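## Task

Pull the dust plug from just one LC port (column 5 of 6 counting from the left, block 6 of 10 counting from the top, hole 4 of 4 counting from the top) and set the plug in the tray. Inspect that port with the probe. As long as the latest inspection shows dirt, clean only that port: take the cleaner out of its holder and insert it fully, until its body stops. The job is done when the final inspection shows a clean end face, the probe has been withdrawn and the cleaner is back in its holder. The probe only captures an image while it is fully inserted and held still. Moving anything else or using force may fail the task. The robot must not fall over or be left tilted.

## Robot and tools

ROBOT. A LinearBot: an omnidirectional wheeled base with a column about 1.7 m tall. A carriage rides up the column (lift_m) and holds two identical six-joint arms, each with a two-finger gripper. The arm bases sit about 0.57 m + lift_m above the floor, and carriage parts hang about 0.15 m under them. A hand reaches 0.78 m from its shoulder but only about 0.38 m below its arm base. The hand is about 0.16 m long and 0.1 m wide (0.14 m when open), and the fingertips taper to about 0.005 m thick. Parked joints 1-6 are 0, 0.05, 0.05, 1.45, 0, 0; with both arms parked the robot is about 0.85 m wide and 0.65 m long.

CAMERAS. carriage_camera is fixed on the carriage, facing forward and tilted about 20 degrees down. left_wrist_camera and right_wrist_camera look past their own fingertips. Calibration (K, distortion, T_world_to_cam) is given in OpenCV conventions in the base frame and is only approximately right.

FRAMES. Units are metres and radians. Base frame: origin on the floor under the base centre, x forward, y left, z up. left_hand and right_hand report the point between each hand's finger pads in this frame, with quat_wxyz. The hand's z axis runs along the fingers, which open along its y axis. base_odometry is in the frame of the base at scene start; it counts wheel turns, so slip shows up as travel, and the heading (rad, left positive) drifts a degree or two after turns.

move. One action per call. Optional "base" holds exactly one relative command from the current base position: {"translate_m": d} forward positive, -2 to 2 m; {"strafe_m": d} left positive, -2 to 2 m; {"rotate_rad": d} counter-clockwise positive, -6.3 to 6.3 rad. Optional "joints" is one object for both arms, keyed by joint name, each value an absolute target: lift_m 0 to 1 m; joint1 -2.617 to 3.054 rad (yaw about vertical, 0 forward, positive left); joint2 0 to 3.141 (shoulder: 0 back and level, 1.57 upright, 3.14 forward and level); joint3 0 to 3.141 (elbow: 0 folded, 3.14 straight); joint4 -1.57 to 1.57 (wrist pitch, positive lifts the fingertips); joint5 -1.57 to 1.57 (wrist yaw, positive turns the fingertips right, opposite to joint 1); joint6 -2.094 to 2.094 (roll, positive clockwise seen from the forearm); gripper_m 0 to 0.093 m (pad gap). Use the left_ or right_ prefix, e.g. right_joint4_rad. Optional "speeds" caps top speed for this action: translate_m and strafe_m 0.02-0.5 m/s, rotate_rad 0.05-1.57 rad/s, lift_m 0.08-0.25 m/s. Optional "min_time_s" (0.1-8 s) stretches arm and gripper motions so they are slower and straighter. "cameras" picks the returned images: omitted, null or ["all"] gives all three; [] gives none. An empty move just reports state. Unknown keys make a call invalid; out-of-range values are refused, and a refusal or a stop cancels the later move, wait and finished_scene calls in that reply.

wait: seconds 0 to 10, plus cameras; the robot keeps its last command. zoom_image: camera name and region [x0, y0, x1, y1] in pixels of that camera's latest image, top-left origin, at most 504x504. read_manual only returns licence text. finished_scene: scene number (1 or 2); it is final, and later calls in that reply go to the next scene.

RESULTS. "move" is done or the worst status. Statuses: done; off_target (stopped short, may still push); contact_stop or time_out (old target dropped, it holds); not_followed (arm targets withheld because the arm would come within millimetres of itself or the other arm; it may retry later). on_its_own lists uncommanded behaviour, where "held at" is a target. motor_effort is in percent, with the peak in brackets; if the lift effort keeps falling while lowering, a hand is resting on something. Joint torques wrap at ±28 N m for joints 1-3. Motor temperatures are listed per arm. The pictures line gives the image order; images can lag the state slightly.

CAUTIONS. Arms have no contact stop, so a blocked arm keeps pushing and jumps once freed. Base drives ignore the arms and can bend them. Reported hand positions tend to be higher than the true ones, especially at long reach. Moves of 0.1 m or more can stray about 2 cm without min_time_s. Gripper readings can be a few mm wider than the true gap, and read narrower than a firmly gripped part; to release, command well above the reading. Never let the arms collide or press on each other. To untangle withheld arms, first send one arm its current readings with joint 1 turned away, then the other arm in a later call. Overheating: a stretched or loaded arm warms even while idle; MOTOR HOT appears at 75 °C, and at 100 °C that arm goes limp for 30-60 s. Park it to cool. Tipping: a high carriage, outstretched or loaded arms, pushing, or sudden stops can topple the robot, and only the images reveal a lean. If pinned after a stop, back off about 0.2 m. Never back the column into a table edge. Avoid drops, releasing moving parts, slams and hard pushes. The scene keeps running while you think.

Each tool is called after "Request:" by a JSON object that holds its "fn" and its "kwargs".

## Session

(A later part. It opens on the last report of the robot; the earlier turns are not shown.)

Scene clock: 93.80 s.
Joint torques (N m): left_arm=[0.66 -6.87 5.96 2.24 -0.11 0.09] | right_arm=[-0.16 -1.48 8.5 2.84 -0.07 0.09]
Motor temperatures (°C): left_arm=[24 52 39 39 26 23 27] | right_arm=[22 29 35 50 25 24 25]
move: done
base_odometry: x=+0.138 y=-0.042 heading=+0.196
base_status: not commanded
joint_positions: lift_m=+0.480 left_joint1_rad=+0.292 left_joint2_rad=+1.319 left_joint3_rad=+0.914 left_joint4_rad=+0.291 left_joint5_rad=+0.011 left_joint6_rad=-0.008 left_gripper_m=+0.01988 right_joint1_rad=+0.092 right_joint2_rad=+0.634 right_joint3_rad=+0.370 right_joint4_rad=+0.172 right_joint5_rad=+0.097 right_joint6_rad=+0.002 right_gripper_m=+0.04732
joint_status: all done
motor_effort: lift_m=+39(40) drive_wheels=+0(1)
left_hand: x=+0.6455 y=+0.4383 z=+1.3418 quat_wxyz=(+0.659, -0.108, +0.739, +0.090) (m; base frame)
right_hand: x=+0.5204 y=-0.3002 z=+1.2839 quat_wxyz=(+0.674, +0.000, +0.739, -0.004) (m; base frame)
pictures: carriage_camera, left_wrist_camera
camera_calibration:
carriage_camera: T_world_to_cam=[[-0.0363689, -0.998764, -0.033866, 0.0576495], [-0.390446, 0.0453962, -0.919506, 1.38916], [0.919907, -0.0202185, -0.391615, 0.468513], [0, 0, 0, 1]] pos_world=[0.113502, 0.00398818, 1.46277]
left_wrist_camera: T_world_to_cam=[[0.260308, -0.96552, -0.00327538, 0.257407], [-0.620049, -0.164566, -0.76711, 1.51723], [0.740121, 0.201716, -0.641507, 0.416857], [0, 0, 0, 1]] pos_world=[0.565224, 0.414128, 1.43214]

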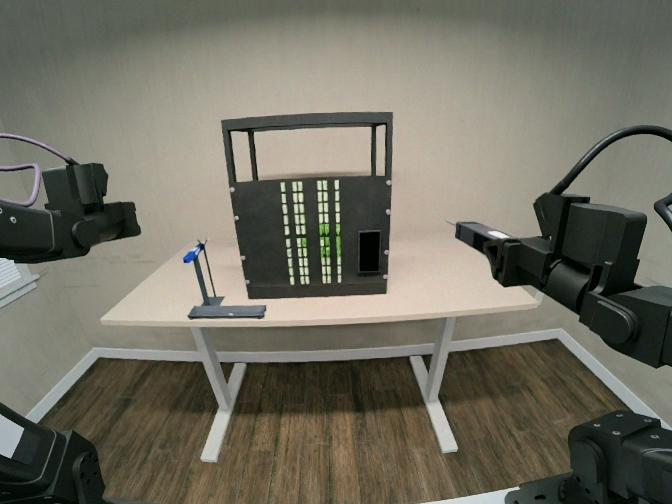

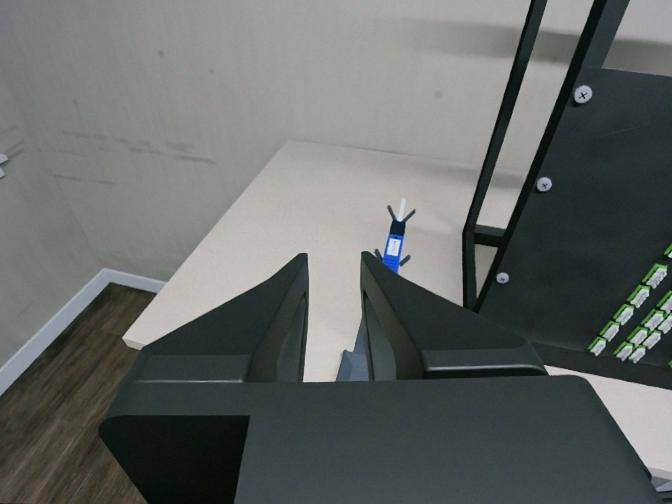

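Request:
{"fn": "move", "kwargs": {"base": {"strafe_m":0.1}, "speeds": {"strafe_m":0.1}, "joints": {"lift_m":0.40}, "cameras": []}}

Request:
{"fn": "move", "kwargs": {"joints": {"left_joint1_rad":-0.24,"left_joint2_rad":2.32,"left_joint3_rad":1.56,"left_joint4_rad":0.763,"left_joint5_rad":0.66,"left_joint6_rad":0,"right_joint1_rad":0.823,"right_joint2_rad":1.71,"right_joint3_rad":0.71,"right_joint4_rad":1.08,"right_joint5_rad":0.823}, "min_time_s": 4}}

Scene clock: 97.73 s.
Joint torques (N m): left_arm=[0.29 -5.91 6.56 2.13 -0.08 0.07] | right_arm=[0.18 -1.21 8.92 3.04 -0.09 0.11]
Motor temperatures (°C): left_arm=[24 51 39 39 26 23 27] | right_arm=[22 29 35 50 25 24 25]
move: done
base_odometry: x=+0.118 y=+0.056 heading=+0.196
base_status: done
joint_positions: lift_m=+0.400 left_joint1_rad=+0.296 left_joint2_rad=+1.308 left_joint3_rad=+0.904 left_joint4_rad=+0.301 left_joint5_rad=+0.007 left_joint6_rad=-0.008 left_gripper_m=+0.01988 right_joint1_rad=+0.090 right_joint2_rad=+0.634 right_joint3_rad=+0.370 right_joint4_rad=+0.157 right_joint5_rad=+0.095 right_joint6_rad=+0.002 right_gripper_m=+0.04732
joint_status: all done
motor_effort: lift_m=+41(43) drive_wheels=-3(8)
left_hand: x=+0.6424 y=+0.4402 z=+1.2643 quat_wxyz=(+0.663, -0.110, +0.734, +0.094) (m; base frame)
right_hand: x=+0.5200 y=-0.3003 z=+1.1999 quat_wxyz=(+0.668, -0.001, +0.744, -0.005) (m; base frame)
pictures: none
No camera images: "cameras" was empty.

Scene clock: 102.03 s.
Joint torques (N m): left_arm=[-0.62 -11.34 8.1 2.05 0.13 0.08] | right_arm=[0.98 -7.95 9.36 2.6 0.15 0.02]
Motor temperatures (°C): left_arm=[24 50 39 40 26 23 26] | right_arm=[22 29 36 51 25 24 25]
move: off_target
base_odometry: x=+0.118 y=+0.056 heading=+0.196
base_status: not commanded
joint_positions: lift_m=+0.400 left_joint1_rad=-0.233 left_joint2_rad=+2.298 left_joint3_rad=+1.536 left_joint4_rad=+0.753 left_joint5_rad=+0.648 left_joint6_rad=-0.008 left_gripper_m=+0.01988 right_joint1_rad=+0.818 right_joint2_rad=+1.715 right_joint3_rad=+0.665 right_joint4_rad=+1.008 right_joint5_rad=+0.806 right_joint6_rad=+0.002 right_gripper_m=+0.04732
joint_status: right_joint4_rad off_target (ended at +1.008, target +1.080); the others done
motor_effort: lift_m=+41(42) drive_wheels=-3(4)
left_hand: x=+0.8009 y=+0.0662 z=+1.1453 quat_wxyz=(+0.635, +0.298, +0.644, -0.305) (m; base frame)
right_hand: x=+0.5976 y=-0.0863 z=+1.1465 quat_wxyz=(+0.697, -0.014, +0.717, -0.006) (m; base frame)
pictures: carriage_camera, left_wrist_camera, right_wrist_camera
camera_calibration:
carriage_camera: T_world_to_cam=[[-0.0363689, -0.998764, -0.033866, 0.0549369], [-0.390446, 0.0453962, -0.919506, 1.31551], [0.919907, -0.0202185, -0.391615, 0.437144], [0, 0, 0, 1]] pos_world=[0.113502, 0.00398818, 1.38267]
left_wrist_camera: T_world_to_cam=[[-0.782155, -0.623082, -0.0012925, 0.667011], [-0.345048, 0.434864, -0.831766, 1.21573], [0.518821, -0.650124, -0.555124, 0.385581], [0, 0, 0, 1]] pos_world=[0.741144, 0.137601, 1.22611]
right_wrist_camera: T_world_to_cam=[[0.0229997, -0.999027, -0.0376185, -0.0479573], [-0.649645, 0.013666, -0.760115, 1.26077], [0.75989, 0.0419211, -0.648698, 0.415896], [0, 0, 0, 1]] pos_world=[0.504117, -0.0825752, 1.22631]

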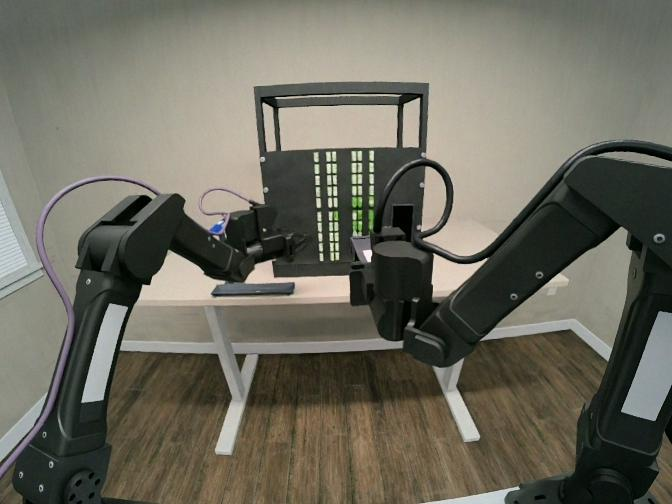

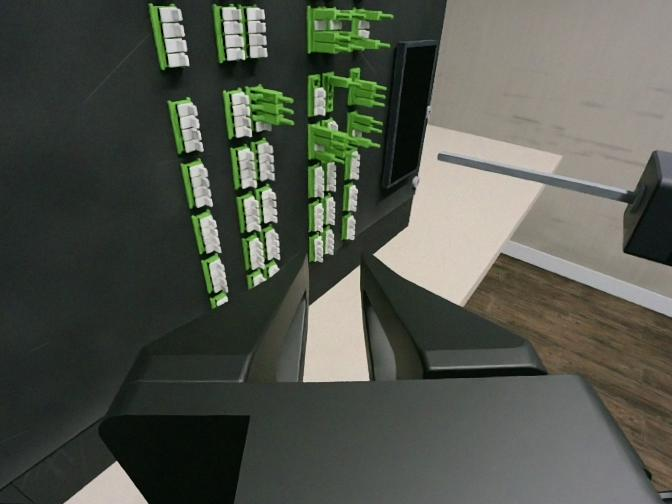

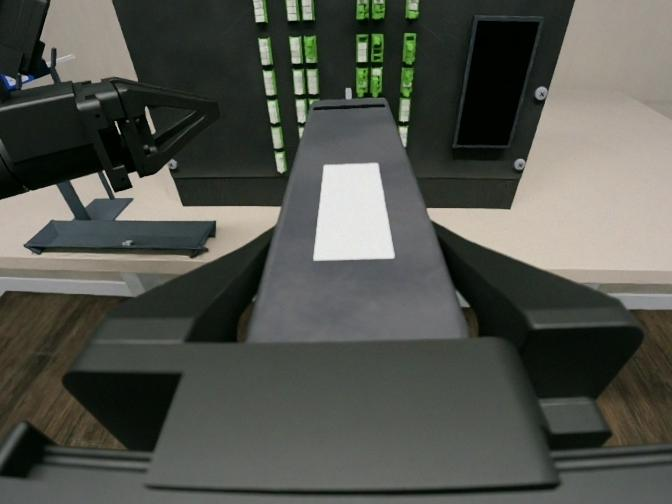

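Request:
{"fn": "zoom_image", "kwargs": {"camera": "left_wrist_camera", "region": [290, 50, 470, 210]}}

Request:
{"fn": "zoom_image", "kwargs": {"camera": "right_wrist_camera", "region": [300, 10, 430, 130]}}

Scaled by 2.800 from the camera's 672x504 image, which has a finer 960x720 frame.

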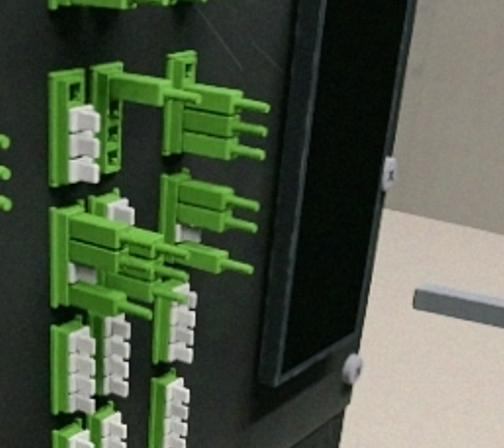

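Scaled by 3.877 from the camera's 672x504 image, which has a finer 960x720 frame.

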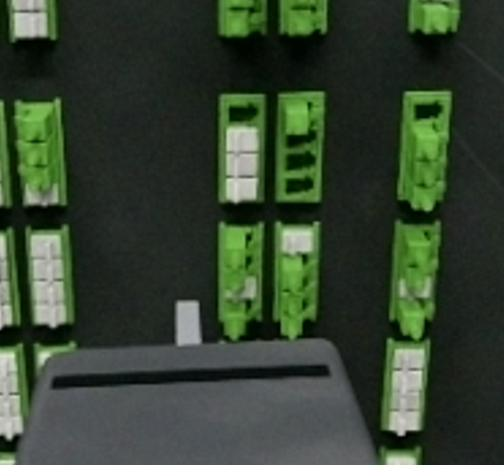

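Request:
{"fn": "zoom_image", "kwargs": {"camera": "carriage_camera", "region": [250, 60, 350, 160]}}

Request:
{"fn": "zoom_image", "kwargs": {"camera": "carriage_camera", "region": [360, 60, 460, 160]}}

Request:
{"fn": "zoom_image", "kwargs": {"camera": "carriage_camera", "region": [250, 200, 350, 300]}}

Scaled by 5.040 from the camera's 672x504 image, which has a finer 960x720 frame.

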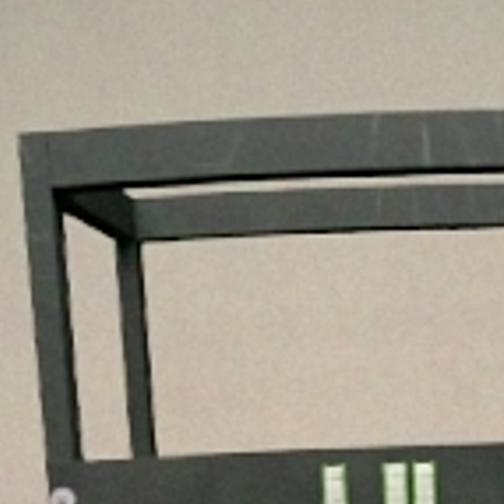

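Scaled by 5.040 from the camera's 672x504 image, which has a finer 960x720 frame.

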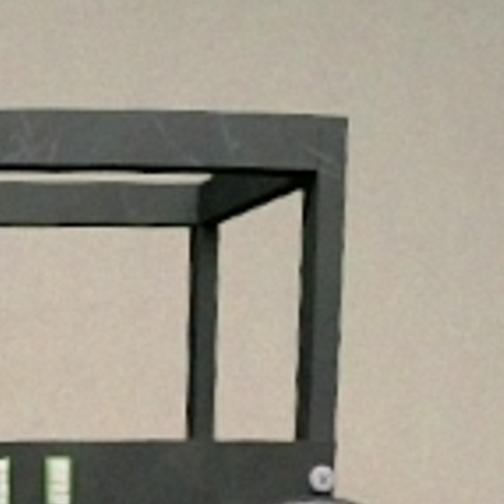

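Scaled by 5.040 from the camera's 672x504 image, which has a finer 960x720 frame.

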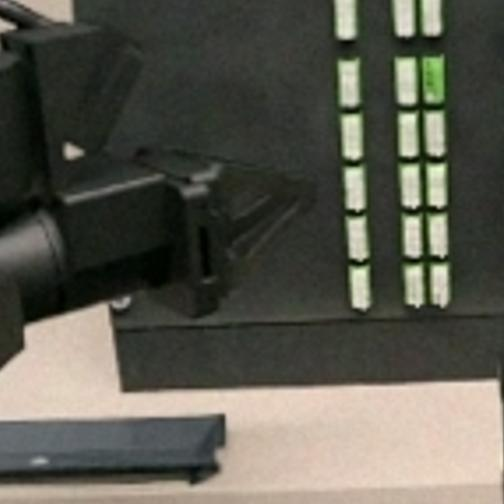

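Request:
{"fn": "zoom_image", "kwargs": {"camera": "carriage_camera", "region": [360, 200, 460, 300]}}

Request:
{"fn": "zoom_image", "kwargs": {"camera": "right_wrist_camera", "region": [130, 140, 330, 240]}}

Request:
{"fn": "zoom_image", "kwargs": {"camera": "right_wrist_camera", "region": [380, 140, 580, 240]}}

Scaled by 5.040 from the camera's 672x504 image, which has a finer 960x720 frame.

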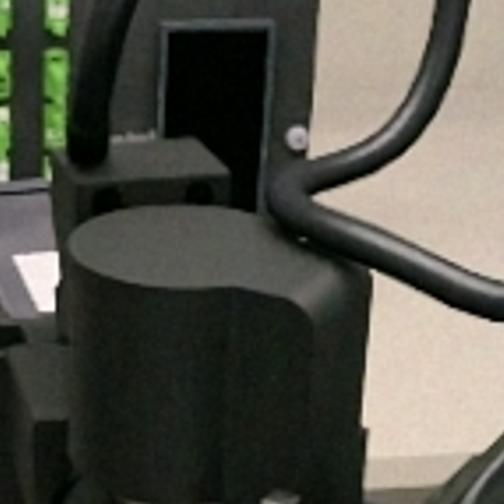

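Scaled by 2.520 from the camera's 672x504 image, which has a finer 960x720 frame.

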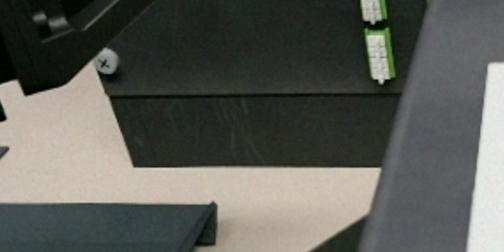

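Scaled by 2.520 from the camera's 672x504 image, which has a finer 960x720 frame.

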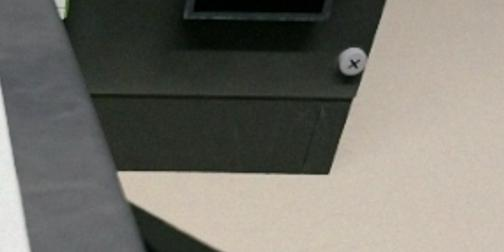

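Request:
{"fn": "move", "kwargs": {"joints": {"right_joint4_rad":1.13,"right_joint5_rad":0.873}, "min_time_s": 2, "cameras": ["left_wrist_camera","right_wrist_camera"]}}

Request:
{"fn": "zoom_image", "kwargs": {"camera": "left_wrist_camera", "region": [290, 50, 470, 210]}}

Request:
{"fn": "zoom_image", "kwargs": {"camera": "right_wrist_camera", "region": [300, 10, 430, 130]}}

Request:
{"fn": "zoom_image", "kwargs": {"camera": "right_wrist_camera", "region": [130, 140, 330, 240]}}

Request:
{"fn": "zoom_image", "kwargs": {"camera": "right_wrist_camera", "region": [380, 140, 580, 240]}}

Scene clock: 110.43 s.
Joint torques (N m): left_arm=[-0.57 -11.32 8.02 2.04 0.11 0.08] | right_arm=[0.77 -7.84 9.61 2.55 0.19 0.03]
Motor temperatures (°C): left_arm=[24 50 39 40 26 23 26] | right_arm=[22 30 37 50 25 24 25]
move: off_target
base_odometry: x=+0.118 y=+0.056 heading=+0.196
base_status: not commanded
joint_positions: lift_m=+0.400 left_joint1_rad=-0.233 left_joint2_rad=+2.298 left_joint3_rad=+1.536 left_joint4_rad=+0.754 left_joint5_rad=+0.649 left_joint6_rad=-0.008 left_gripper_m=+0.01988 right_joint1_rad=+0.818 right_joint2_rad=+1.715 right_joint3_rad=+0.666 right_joint4_rad=+1.061 right_joint5_rad=+0.858 right_joint6_rad=+0.002 right_gripper_m=+0.04732
joint_status: right_joint4_rad off_target (ended at +1.061, target +1.130); the others done
motor_effort: lift_m=+41(41) drive_wheels=-3(4)
left_hand: x=+0.8009 y=+0.0661 z=+1.1457 quat_wxyz=(+0.636, +0.299, +0.643, -0.305) (m; base frame)
right_hand: x=+0.5976 y=-0.0951 z=+1.1567 quat_wxyz=(+0.710, +0.018, +0.704, -0.011) (m; base frame)
pictures: left_wrist_camera, right_wrist_camera
camera_calibration:
left_wrist_camera: T_world_to_cam=[[-0.782657, -0.622449, -0.00225696, 0.668332], [-0.343449, 0.434865, -0.832427, 1.2157], [0.519125, -0.65073, -0.55413, 0.384434], [0, 0, 0, 1]] pos_world=[0.741035, 0.137501, 1.22651]
right_wrist_camera: T_world_to_cam=[[-0.0271543, -0.996773, -0.0755361, 0.0176429], [-0.619146, 0.0760955, -0.78158, 1.28113], [0.784806, 0.0255446, -0.619214, 0.3723], [0, 0, 0, 1]] pos_world=[0.501502, -0.0894125, 1.23317]

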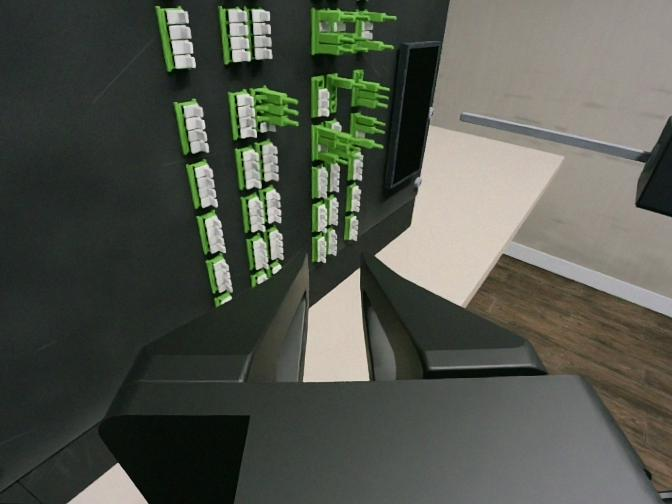

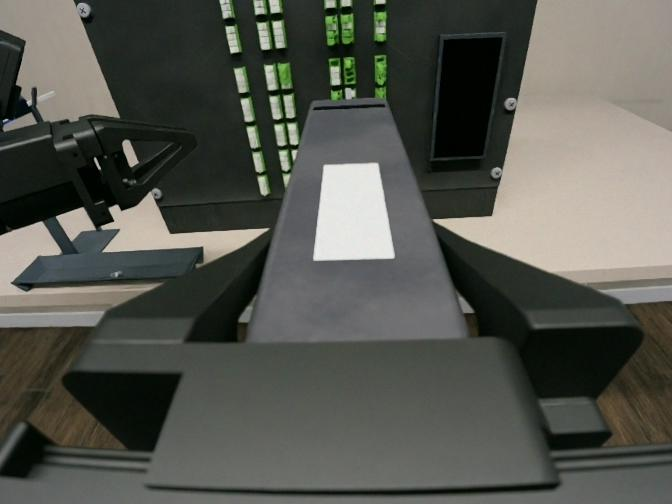

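Scaled by 2.800 from the camera's 672x504 image, which has a finer 960x720 frame.

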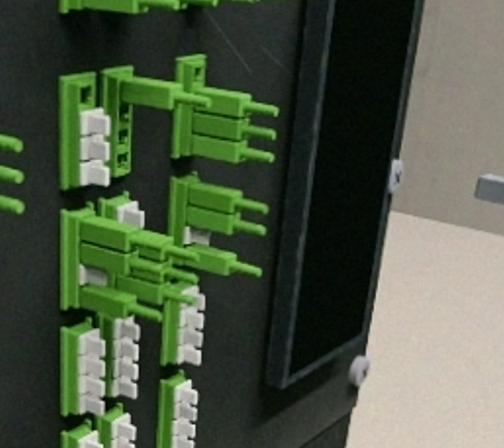

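Scaled by 3.877 from the camera's 672x504 image, which has a finer 960x720 frame.

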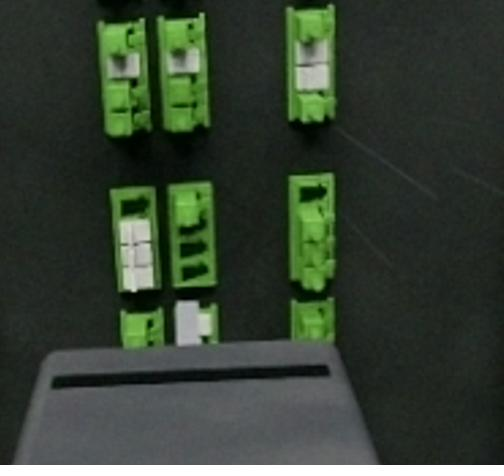

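Scaled by 2.520 from the camera's 672x504 image, which has a finer 960x720 frame.

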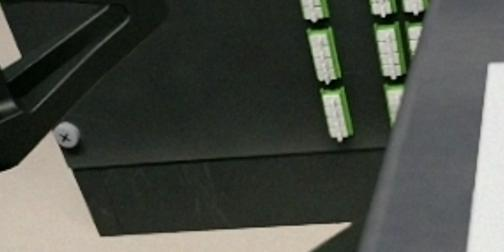

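Scaled by 2.520 from the camera's 672x504 image, which has a finer 960x720 frame.

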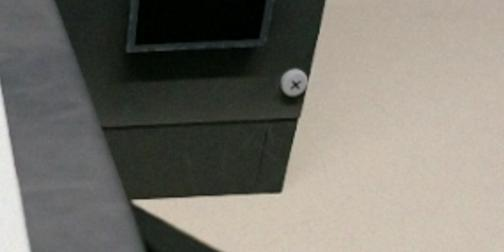

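Request:
{"fn": "move", "kwargs": {"joints": {"lift_m":0.39,"left_joint1_rad":-0.21,"left_joint2_rad":2.115,"left_joint3_rad":1.22,"left_joint4_rad":0.90,"left_joint5_rad":0.70}, "min_time_s": 2, "cameras": []}}

Request:
{"fn": "move", "kwargs": {"base": {"translate_m":0.05}, "speeds": {"translate_m":0.05}, "cameras": ["left_wrist_camera","right_wrist_camera"]}}

Request:
{"fn": "zoom_image", "kwargs": {"camera": "left_wrist_camera", "region": [290, 50, 470, 210]}}

Request:
{"fn": "zoom_image", "kwargs": {"camera": "right_wrist_camera", "region": [300, 10, 430, 130]}}

Scene clock: 115.10 s.
Joint torques (N m): left_arm=[0.76 -14.37 4.82 2.05 0.13 0.08] | right_arm=[0.83 -8.75 8.8 2.56 0.11 0.03]
Motor temperatures (°C): left_arm=[24 52 39 40 25 23 26] | right_arm=[22 30 37 50 25 24 25]
move: done
base_odometry: x=+0.118 y=+0.056 heading=+0.196
base_status: not commanded
joint_positions: lift_m=+0.390 left_joint1_rad=-0.219 left_joint2_rad=+2.152 left_joint3_rad=+1.232 left_joint4_rad=+0.891 left_joint5_rad=+0.689 left_joint6_rad=-0.008 left_gripper_m=+0.01988 right_joint1_rad=+0.818 right_joint2_rad=+1.721 right_joint3_rad=+0.673 right_joint4_rad=+1.068 right_joint5_rad=+0.861 right_joint6_rad=+0.002 right_gripper_m=+0.04732
joint_status: all done
motor_effort: lift_m=+41(43) drive_wheels=-3(4)
left_hand: x=+0.7470 y=+0.0816 z=+1.1214 quat_wxyz=(+0.624, +0.305, +0.647, -0.315) (m; base frame)
right_hand: x=+0.5987 y=-0.0944 z=+1.1478 quat_wxyz=(+0.711, +0.021, +0.702, -0.010) (m; base frame)
pictures: none
No camera images: "cameras" was empty.

Scene clock: 116.67 s.
Joint torques (N m): left_arm=[0.53 -14.08 4.94 2.04 0.11 0.07] | right_arm=[0.66 -8.57 8.76 2.49 0.11 0.08]
Motor temperatures (°C): left_arm=[24 53 39 40 25 23 26] | right_arm=[22 31 37 50 25 24 25]
move: done
base_odometry: x=+0.167 y=+0.066 heading=+0.196
base_status: done
joint_positions: lift_m=+0.390 left_joint1_rad=-0.216 left_joint2_rad=+2.149 left_joint3_rad=+1.230 left_joint4_rad=+0.894 left_joint5_rad=+0.690 left_joint6_rad=-0.008 left_gripper_m=+0.01988 right_joint1_rad=+0.820 right_joint2_rad=+1.721 right_joint3_rad=+0.673 right_joint4_rad=+1.068 right_joint5_rad=+0.863 right_joint6_rad=+0.002 right_gripper_m=+0.04732
joint_status: not commanded
motor_effort: lift_m=+41(41) drive_wheels=-6(13)
left_hand: x=+0.7469 y=+0.0828 z=+1.1231 quat_wxyz=(+0.626, +0.305, +0.646, -0.314) (m; base frame)
right_hand: x=+0.5982 y=-0.0936 z=+1.1479 quat_wxyz=(+0.711, +0.021, +0.702, -0.009) (m; base frame)
pictures: left_wrist_camera, right_wrist_camera
camera_calibration:
left_wrist_camera: T_world_to_cam=[[-0.79776, -0.602897, 0.00965872, 0.632717], [-0.347157, 0.446147, -0.824885, 1.16438], [0.493012, -0.661413, -0.565218, 0.443564], [0, 0, 0, 1]] pos_world=[0.690296, 0.155358, 1.20508]
right_wrist_camera: T_world_to_cam=[[-0.0286157, -0.996277, -0.0813175, 0.0260855], [-0.61497, 0.0816799, -0.784308, 1.27564], [0.788031, 0.0275643, -0.615018, 0.359792], [0, 0, 0, 1]] pos_world=[0.5017, -0.0881231, 1.22389]

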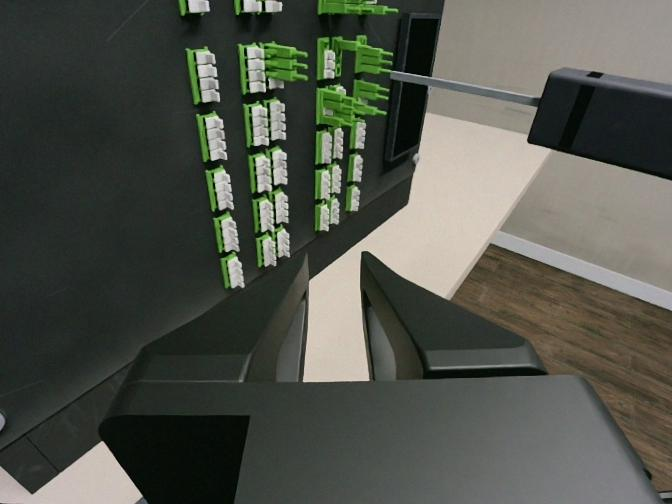

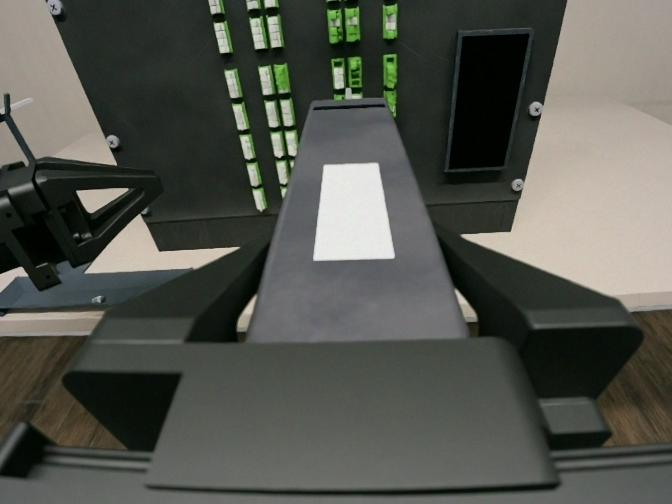

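Scaled by 2.800 from the camera's 672x504 image, which has a finer 960x720 frame.

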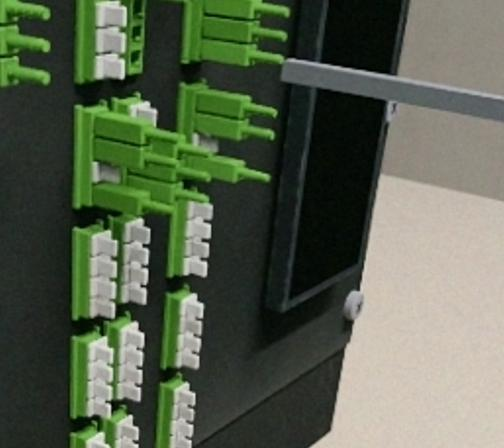

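Scaled by 3.877 from the camera's 672x504 image, which has a finer 960x720 frame.

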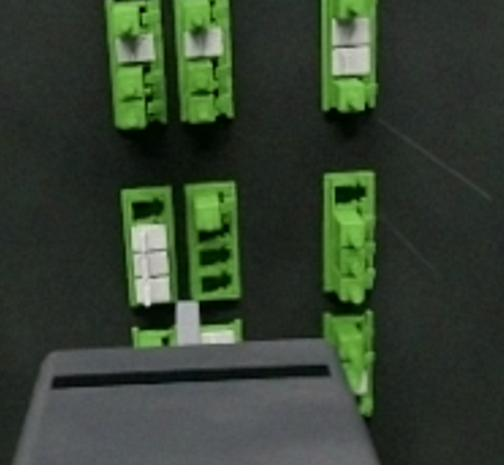

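Request:
{"fn": "move", "kwargs": {"base": {"strafe_m":-0.006}, "speeds": {"strafe_m":0.02,"lift_m":0.08}, "joints": {"lift_m":0.385}, "cameras": []}}

Request:
{"fn": "move", "kwargs": {"base": {"translate_m":0.022}, "speeds": {"translate_m":0.03}, "cameras": ["left_wrist_camera","right_wrist_camera"]}}

Request:
{"fn": "zoom_image", "kwargs": {"camera": "left_wrist_camera", "region": [310, 30, 410, 130]}}

Request:
{"fn": "zoom_image", "kwargs": {"camera": "right_wrist_camera", "region": [310, 30, 400, 120]}}

Scene clock: 118.43 s.
Joint torques (N m): left_arm=[0.05 -13.63 5.12 1.99 0.09 0.07] | right_arm=[0.42 -8.58 8.61 2.57 0.04 0.1]
Motor temperatures (°C): left_arm=[24 54 39 40 25 23 26] | right_arm=[22 31 37 50 24 24 25]
move: done
base_odometry: x=+0.168 y=+0.060 heading=+0.197
base_status: done
joint_positions: lift_m=+0.385 left_joint1_rad=-0.211 left_joint2_rad=+2.144 left_joint3_rad=+1.228 left_joint4_rad=+0.897 left_joint5_rad=+0.692 left_joint6_rad=-0.008 left_gripper_m=+0.01988 right_joint1_rad=+0.823 right_joint2_rad=+1.723 right_joint3_rad=+0.674 right_joint4_rad=+1.068 right_joint5_rad=+0.866 right_joint6_rad=+0.002 right_gripper_m=+0.04732
joint_status: all done
motor_effort: lift_m=+41(42) drive_wheels=+3(10)
left_hand: x=+0.7473 y=+0.0858 z=+1.1206 quat_wxyz=(+0.628, +0.304, +0.644, -0.313) (m; base frame)
right_hand: x=+0.5978 y=-0.0928 z=+1.1428 quat_wxyz=(+0.711, +0.021, +0.702, -0.009) (m; base frame)
pictures: none
No camera images: "cameras" was empty.

Scene clock: 119.60 s.
Joint torques (N m): left_arm=[0.05 -13.61 5.09 2.01 0.09 0.06] | right_arm=[0.29 -8.65 8.84 2.54 0.03 0.06]
Motor temperatures (°C): left_arm=[24 55 39 40 25 23 26] | right_arm=[22 31 37 50 24 24 25]
move: done
base_odometry: x=+0.190 y=+0.064 heading=+0.197
base_status: done
joint_positions: lift_m=+0.385 left_joint1_rad=-0.211 left_joint2_rad=+2.144 left_joint3_rad=+1.228 left_joint4_rad=+0.897 left_joint5_rad=+0.693 left_joint6_rad=-0.008 left_gripper_m=+0.01988 right_joint1_rad=+0.822 right_joint2_rad=+1.723 right_joint3_rad=+0.674 right_joint4_rad=+1.068 right_joint5_rad=+0.868 right_joint6_rad=+0.002 right_gripper_m=+0.04732
joint_status: not commanded
motor_effort: lift_m=+41(42) drive_wheels=-4(12)
left_hand: x=+0.7473 y=+0.0857 z=+1.1207 quat_wxyz=(+0.628, +0.304, +0.644, -0.313) (m; base frame)
right_hand: x=+0.5980 y=-0.0935 z=+1.1429 quat_wxyz=(+0.712, +0.022, +0.702, -0.010) (m; base frame)
pictures: left_wrist_camera, right_wrist_camera
camera_calibration:
left_wrist_camera: T_world_to_cam=[[-0.79572, -0.60564, 0.00541612, 0.638238], [-0.343447, 0.443836, -0.82768, 1.16177], [0.498872, -0.660461, -0.561175, 0.434938], [0, 0, 0, 1]] pos_world=[0.689887, 0.158168, 1.20219]
right_wrist_camera: T_world_to_cam=[[-0.031971, -0.996151, -0.0816121, 0.0281184], [-0.614513, 0.0839883, -0.784423, 1.27168], [0.788258, 0.025073, -0.614833, 0.3563], [0, 0, 0, 1]] pos_world=[0.501508, -0.0877296, 1.2189]

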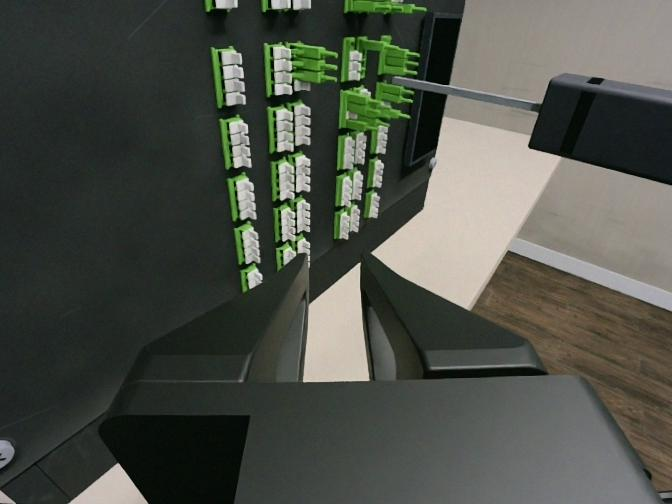

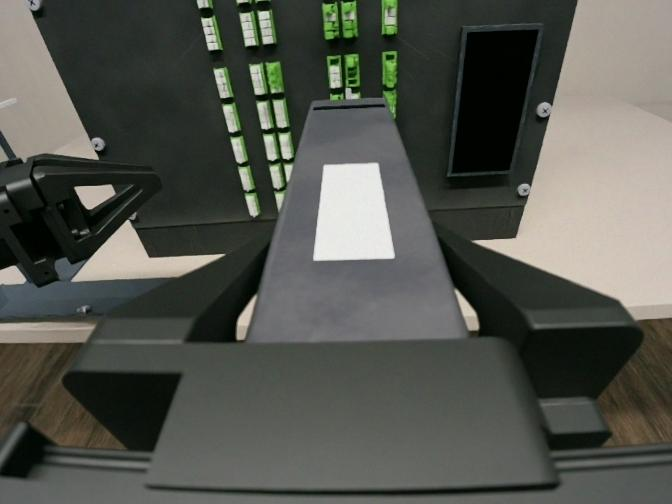

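Scaled by 5.040 from the camera's 672x504 image, which has a finer 960x720 frame.

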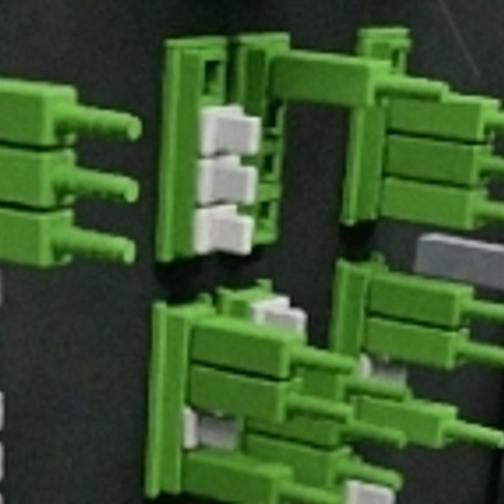

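Scaled by 5.600 from the camera's 672x504 image, which has a finer 960x720 frame.

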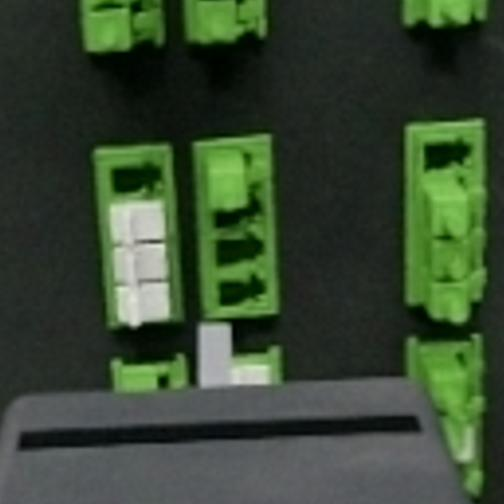

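Request:
{"fn": "move", "kwargs": {"base": {"strafe_m":-0.003}, "speeds": {"strafe_m":0.02,"lift_m":0.08}, "joints": {"lift_m":0.387}, "cameras": []}}

Request:
{"fn": "move", "kwargs": {"base": {"translate_m":0.014}, "speeds": {"translate_m":0.02}, "cameras": ["left_wrist_camera","right_wrist_camera"]}}

Request:
{"fn": "zoom_image", "kwargs": {"camera": "left_wrist_camera", "region": [330, 30, 430, 130]}}

Request:
{"fn": "zoom_image", "kwargs": {"camera": "right_wrist_camera", "region": [320, 50, 380, 110]}}

Scene clock: 121.47 s.
Joint torques (N m): left_arm=[0.17 -13.56 5.15 1.98 0.09 0.08] | right_arm=[0.27 -8.72 8.85 2.57 0.08 0.07]
Motor temperatures (°C): left_arm=[24 56 39 40 25 23 26] | right_arm=[22 32 37 50 24 24 25]
move: done
base_odometry: x=+0.190 y=+0.062 heading=+0.197
base_status: done
joint_positions: lift_m=+0.387 left_joint1_rad=-0.211 left_joint2_rad=+2.142 left_joint3_rad=+1.227 left_joint4_rad=+0.899 left_joint5_rad=+0.693 left_joint6_rad=-0.008 left_gripper_m=+0.01989 right_joint1_rad=+0.822 right_joint2_rad=+1.723 right_joint3_rad=+0.675 right_joint4_rad=+1.070 right_joint5_rad=+0.868 right_joint6_rad=+0.002 right_gripper_m=+0.04732
joint_status: all done
motor_effort: lift_m=+39(45) drive_wheels=+3(6)
left_hand: x=+0.7469 y=+0.0857 z=+1.1239 quat_wxyz=(+0.629, +0.305, +0.643, -0.313) (m; base frame)
right_hand: x=+0.5981 y=-0.0934 z=+1.1457 quat_wxyz=(+0.712, +0.023, +0.702, -0.009) (m; base frame)
pictures: none
No camera images: "cameras" was empty.

Scene clock: 122.53 s.
Joint torques (N m): left_arm=[0.05 -13.52 5.19 1.97 0.07 0.08] | right_arm=[0.59 -8.85 8.53 2.4 -0.01 0.07]
Motor temperatures (°C): left_arm=[24 56 39 40 25 23 26] | right_arm=[22 32 37 50 24 24 25]
move: done
base_odometry: x=+0.204 y=+0.064 heading=+0.198
base_status: done
joint_positions: lift_m=+0.387 left_joint1_rad=-0.210 left_joint2_rad=+2.142 left_joint3_rad=+1.227 left_joint4_rad=+0.899 left_joint5_rad=+0.694 left_joint6_rad=-0.008 left_gripper_m=+0.01989 right_joint1_rad=+0.821 right_joint2_rad=+1.723 right_joint3_rad=+0.675 right_joint4_rad=+1.070 right_joint5_rad=+0.871 right_joint6_rad=+0.002 right_gripper_m=+0.04732
joint_status: not commanded
motor_effort: lift_m=+40(40) drive_wheels=-3(11)
left_hand: x=+0.7469 y=+0.0858 z=+1.1239 quat_wxyz=(+0.629, +0.305, +0.643, -0.313) (m; base frame)
right_hand: x=+0.5982 y=-0.0942 z=+1.1457 quat_wxyz=(+0.712, +0.024, +0.701, -0.011) (m; base frame)
pictures: left_wrist_camera, right_wrist_camera
camera_calibration:
left_wrist_camera: T_world_to_cam=[[-0.796416, -0.60474, 0.00344232, 0.640648], [-0.340458, 0.44365, -0.829013, 1.16365], [0.49981, -0.661411, -0.559219, 0.434218], [0, 0, 0, 1]] pos_world=[0.68937, 0.158369, 1.2053]
right_wrist_camera: T_world_to_cam=[[-0.0356278, -0.995827, -0.0840203, 0.0326312], [-0.61259, 0.0881883, -0.785466, 1.27452], [0.789598, 0.0234856, -0.613175, 0.354995], [0, 0, 0, 1]] pos_world=[0.501614, -0.0882396, 1.22151]

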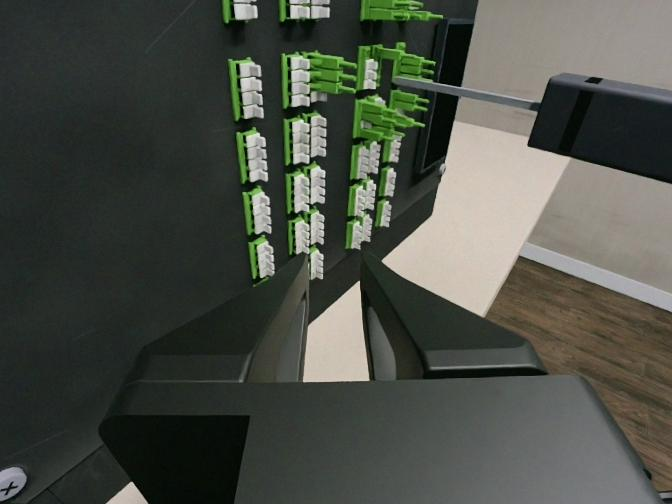

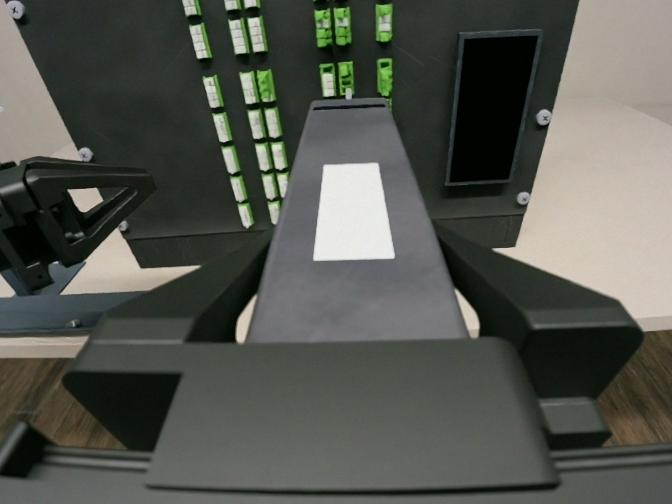

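Scaled by 5.040 from the camera's 672x504 image, which has a finer 960x720 frame.

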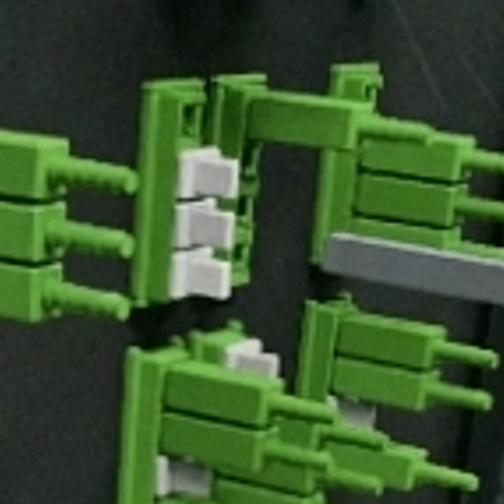

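Scaled by 8.400 from the camera's 672x504 image, which has a finer 960x720 frame.

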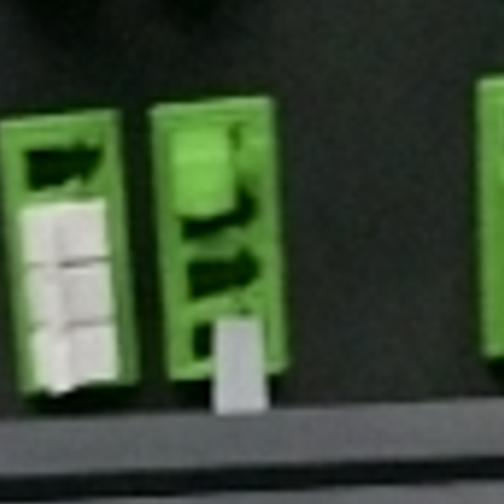

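Request:
{"fn": "move", "kwargs": {"base": {"strafe_m":0.0028}, "speeds": {"strafe_m":0.02,"lift_m":0.08}, "joints": {"lift_m":0.385}, "cameras": []}}

Request:
{"fn": "move", "kwargs": {"base": {"translate_m":0.007}, "speeds": {"translate_m":0.02}, "cameras": ["left_wrist_camera","right_wrist_camera"]}}

Request:
{"fn": "zoom_image", "kwargs": {"camera": "left_wrist_camera", "region": [350, 40, 430, 120]}}

Request:
{"fn": "zoom_image", "kwargs": {"camera": "right_wrist_camera", "region": [320, 50, 380, 110]}}

Scene clock: 124.13 s.
Joint torques (N m): left_arm=[-0.05 -13.45 5.26 1.96 0.07 0.07] | right_arm=[0.1 -8.58 8.51 2.49 -0.07 0.06]
Motor temperatures (°C): left_arm=[24 57 38 41 25 23 26] | right_arm=[22 32 37 50 24 24 25]
move: done
base_odometry: x=+0.203 y=+0.067 heading=+0.197
base_status: done
joint_positions: lift_m=+0.385 left_joint1_rad=-0.209 left_joint2_rad=+2.142 left_joint3_rad=+1.227 left_joint4_rad=+0.901 left_joint5_rad=+0.695 left_joint6_rad=-0.008 left_gripper_m=+0.01989 right_joint1_rad=+0.823 right_joint2_rad=+1.723 right_joint3_rad=+0.675 right_joint4_rad=+1.070 right_joint5_rad=+0.871 right_joint6_rad=+0.002 right_gripper_m=+0.04732
joint_status: all done
motor_effort: lift_m=+40(42) drive_wheels=-5(7)
left_hand: x=+0.7470 y=+0.0863 z=+1.1226 quat_wxyz=(+0.630, +0.305, +0.642, -0.313) (m; base frame)
right_hand: x=+0.5979 y=-0.0936 z=+1.1436 quat_wxyz=(+0.712, +0.024, +0.702, -0.010) (m; base frame)
pictures: none
No camera images: "cameras" was empty.

Scene clock: 125.10 s.
Joint torques (N m): left_arm=[0.02 -13.42 5.19 1.96 0.06 0.08] | right_arm=[0.4 -8.58 8.77 2.49 -0.02 0.05]
Motor temperatures (°C): left_arm=[24 57 38 41 25 23 26] | right_arm=[22 32 37 50 24 24 25]
move: done
base_odometry: x=+0.210 y=+0.068 heading=+0.197
base_status: done
joint_positions: lift_m=+0.385 left_joint1_rad=-0.210 left_joint2_rad=+2.141 left_joint3_rad=+1.227 left_joint4_rad=+0.902 left_joint5_rad=+0.695 left_joint6_rad=-0.008 left_gripper_m=+0.01989 right_joint1_rad=+0.824 right_joint2_rad=+1.723 right_joint3_rad=+0.675 right_joint4_rad=+1.071 right_joint5_rad=+0.871 right_joint6_rad=+0.002 right_gripper_m=+0.04732
joint_status: not commanded
motor_effort: lift_m=+41(41) drive_wheels=-5(8)
left_hand: x=+0.7467 y=+0.0857 z=+1.1230 quat_wxyz=(+0.630, +0.306, +0.641, -0.313) (m; base frame)
right_hand: x=+0.5977 y=-0.0933 z=+1.1437 quat_wxyz=(+0.712, +0.024, +0.701, -0.010) (m; base frame)
pictures: left_wrist_camera, right_wrist_camera
camera_calibration:
left_wrist_camera: T_world_to_cam=[[-0.797133, -0.603803, 0.00120926, 0.643495], [-0.337178, 0.443475, -0.830446, 1.16192], [0.500889, -0.662384, -0.557097, 0.430577], [0, 0, 0, 1]] pos_world=[0.689052, 0.15847, 1.20401]
right_wrist_camera: T_world_to_cam=[[-0.0333795, -0.995886, -0.084239, 0.0321814], [-0.612592, 0.0869839, -0.785598, 1.27264], [0.789694, 0.0253812, -0.612976, 0.354029], [0, 0, 0, 1]] pos_world=[0.501109, -0.0876359, 1.21951]

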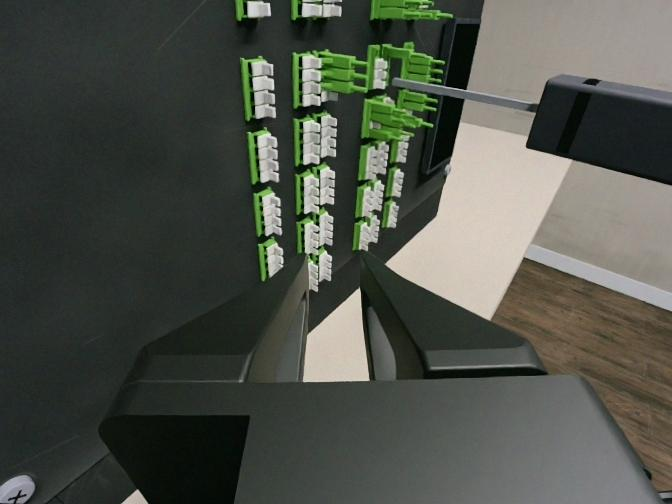

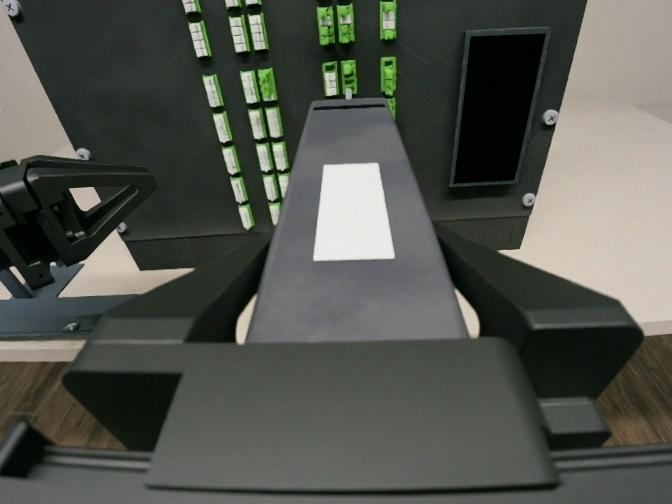

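Scaled by 6.300 from the camera's 672x504 image, which has a finer 960x720 frame.

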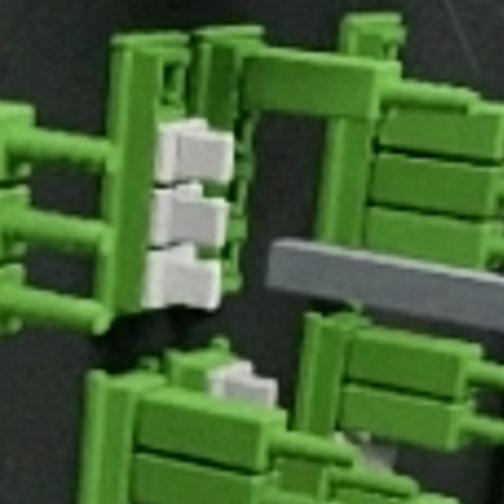

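Scaled by 8.400 from the camera's 672x504 image, which has a finer 960x720 frame.

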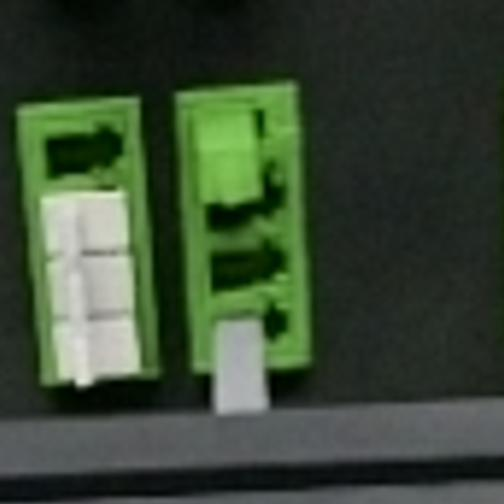

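Request:
{"fn": "move", "kwargs": {"base": {"translate_m":0.006}, "speeds": {"translate_m":0.02}, "cameras": ["left_wrist_camera","right_wrist_camera"]}}

Request:
{"fn": "zoom_image", "kwargs": {"camera": "left_wrist_camera", "region": [350, 40, 430, 120]}}

Request:
{"fn": "zoom_image", "kwargs": {"camera": "right_wrist_camera", "region": [320, 50, 380, 110]}}

Scene clock: 126.50 s.
Joint torques (N m): left_arm=[0.06 -13.5 5.15 1.93 0.07 0.07] | right_arm=[0.25 -8.7 8.54 2.47 0.04 0.11]
Motor temperatures (°C): left_arm=[24 57 38 41 25 23 26] | right_arm=[22 33 37 51 24 24 25]
move: done
base_odometry: x=+0.216 y=+0.069 heading=+0.196
base_status: done
joint_positions: lift_m=+0.385 left_joint1_rad=-0.210 left_joint2_rad=+2.141 left_joint3_rad=+1.227 left_joint4_rad=+0.902 left_joint5_rad=+0.695 left_joint6_rad=-0.008 left_gripper_m=+0.01989 right_joint1_rad=+0.824 right_joint2_rad=+1.723 right_joint3_rad=+0.675 right_joint4_rad=+1.071 right_joint5_rad=+0.872 right_joint6_rad=+0.002 right_gripper_m=+0.04732
joint_status: not commanded
motor_effort: lift_m=+40(41) drive_wheels=-4(10)
left_hand: x=+0.7467 y=+0.0857 z=+1.1230 quat_wxyz=(+0.630, +0.306, +0.641, -0.313) (m; base frame)
right_hand: x=+0.5977 y=-0.0935 z=+1.1437 quat_wxyz=(+0.712, +0.024, +0.701, -0.010) (m; base frame)
pictures: left_wrist_camera, right_wrist_camera
camera_calibration:
left_wrist_camera: T_world_to_cam=[[-0.797133, -0.603803, 0.00120926, 0.643495], [-0.337178, 0.443475, -0.830446, 1.16192], [0.500889, -0.662384, -0.557097, 0.430577], [0, 0, 0, 1]] pos_world=[0.689052, 0.15847, 1.20401]
right_wrist_camera: T_world_to_cam=[[-0.0345164, -0.995847, -0.084244, 0.032659], [-0.612505, 0.0876866, -0.785588, 1.27266], [0.789713, 0.0244842, -0.612988, 0.353957], [0, 0, 0, 1]] pos_world=[0.501112, -0.0877379, 1.21951]

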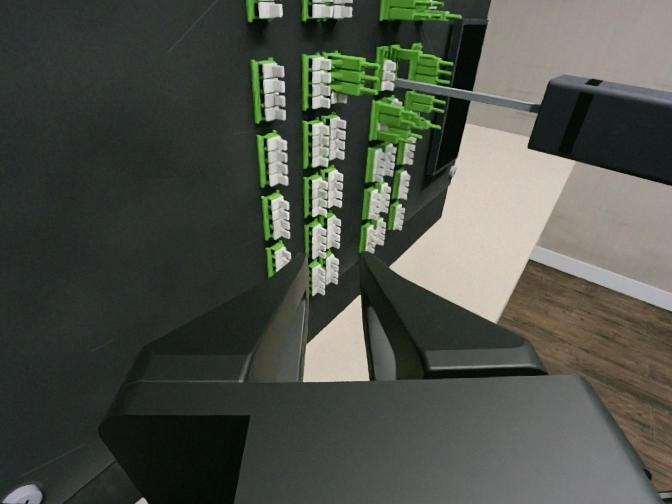

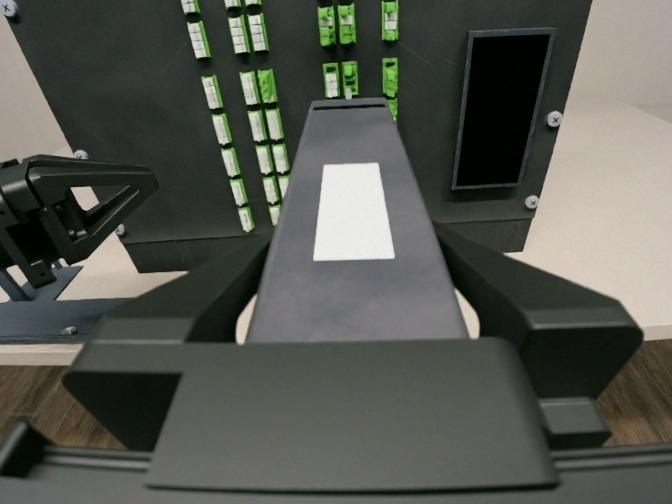

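Scaled by 6.300 from the camera's 672x504 image, which has a finer 960x720 frame.

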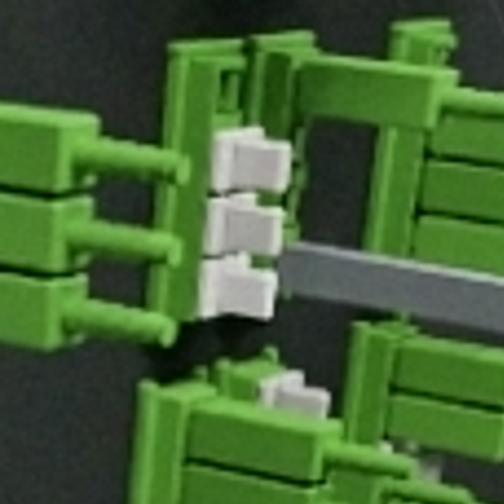

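Scaled by 8.400 from the camera's 672x504 image, which has a finer 960x720 frame.

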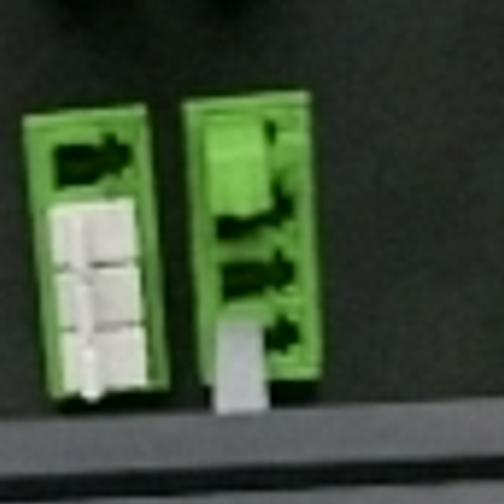

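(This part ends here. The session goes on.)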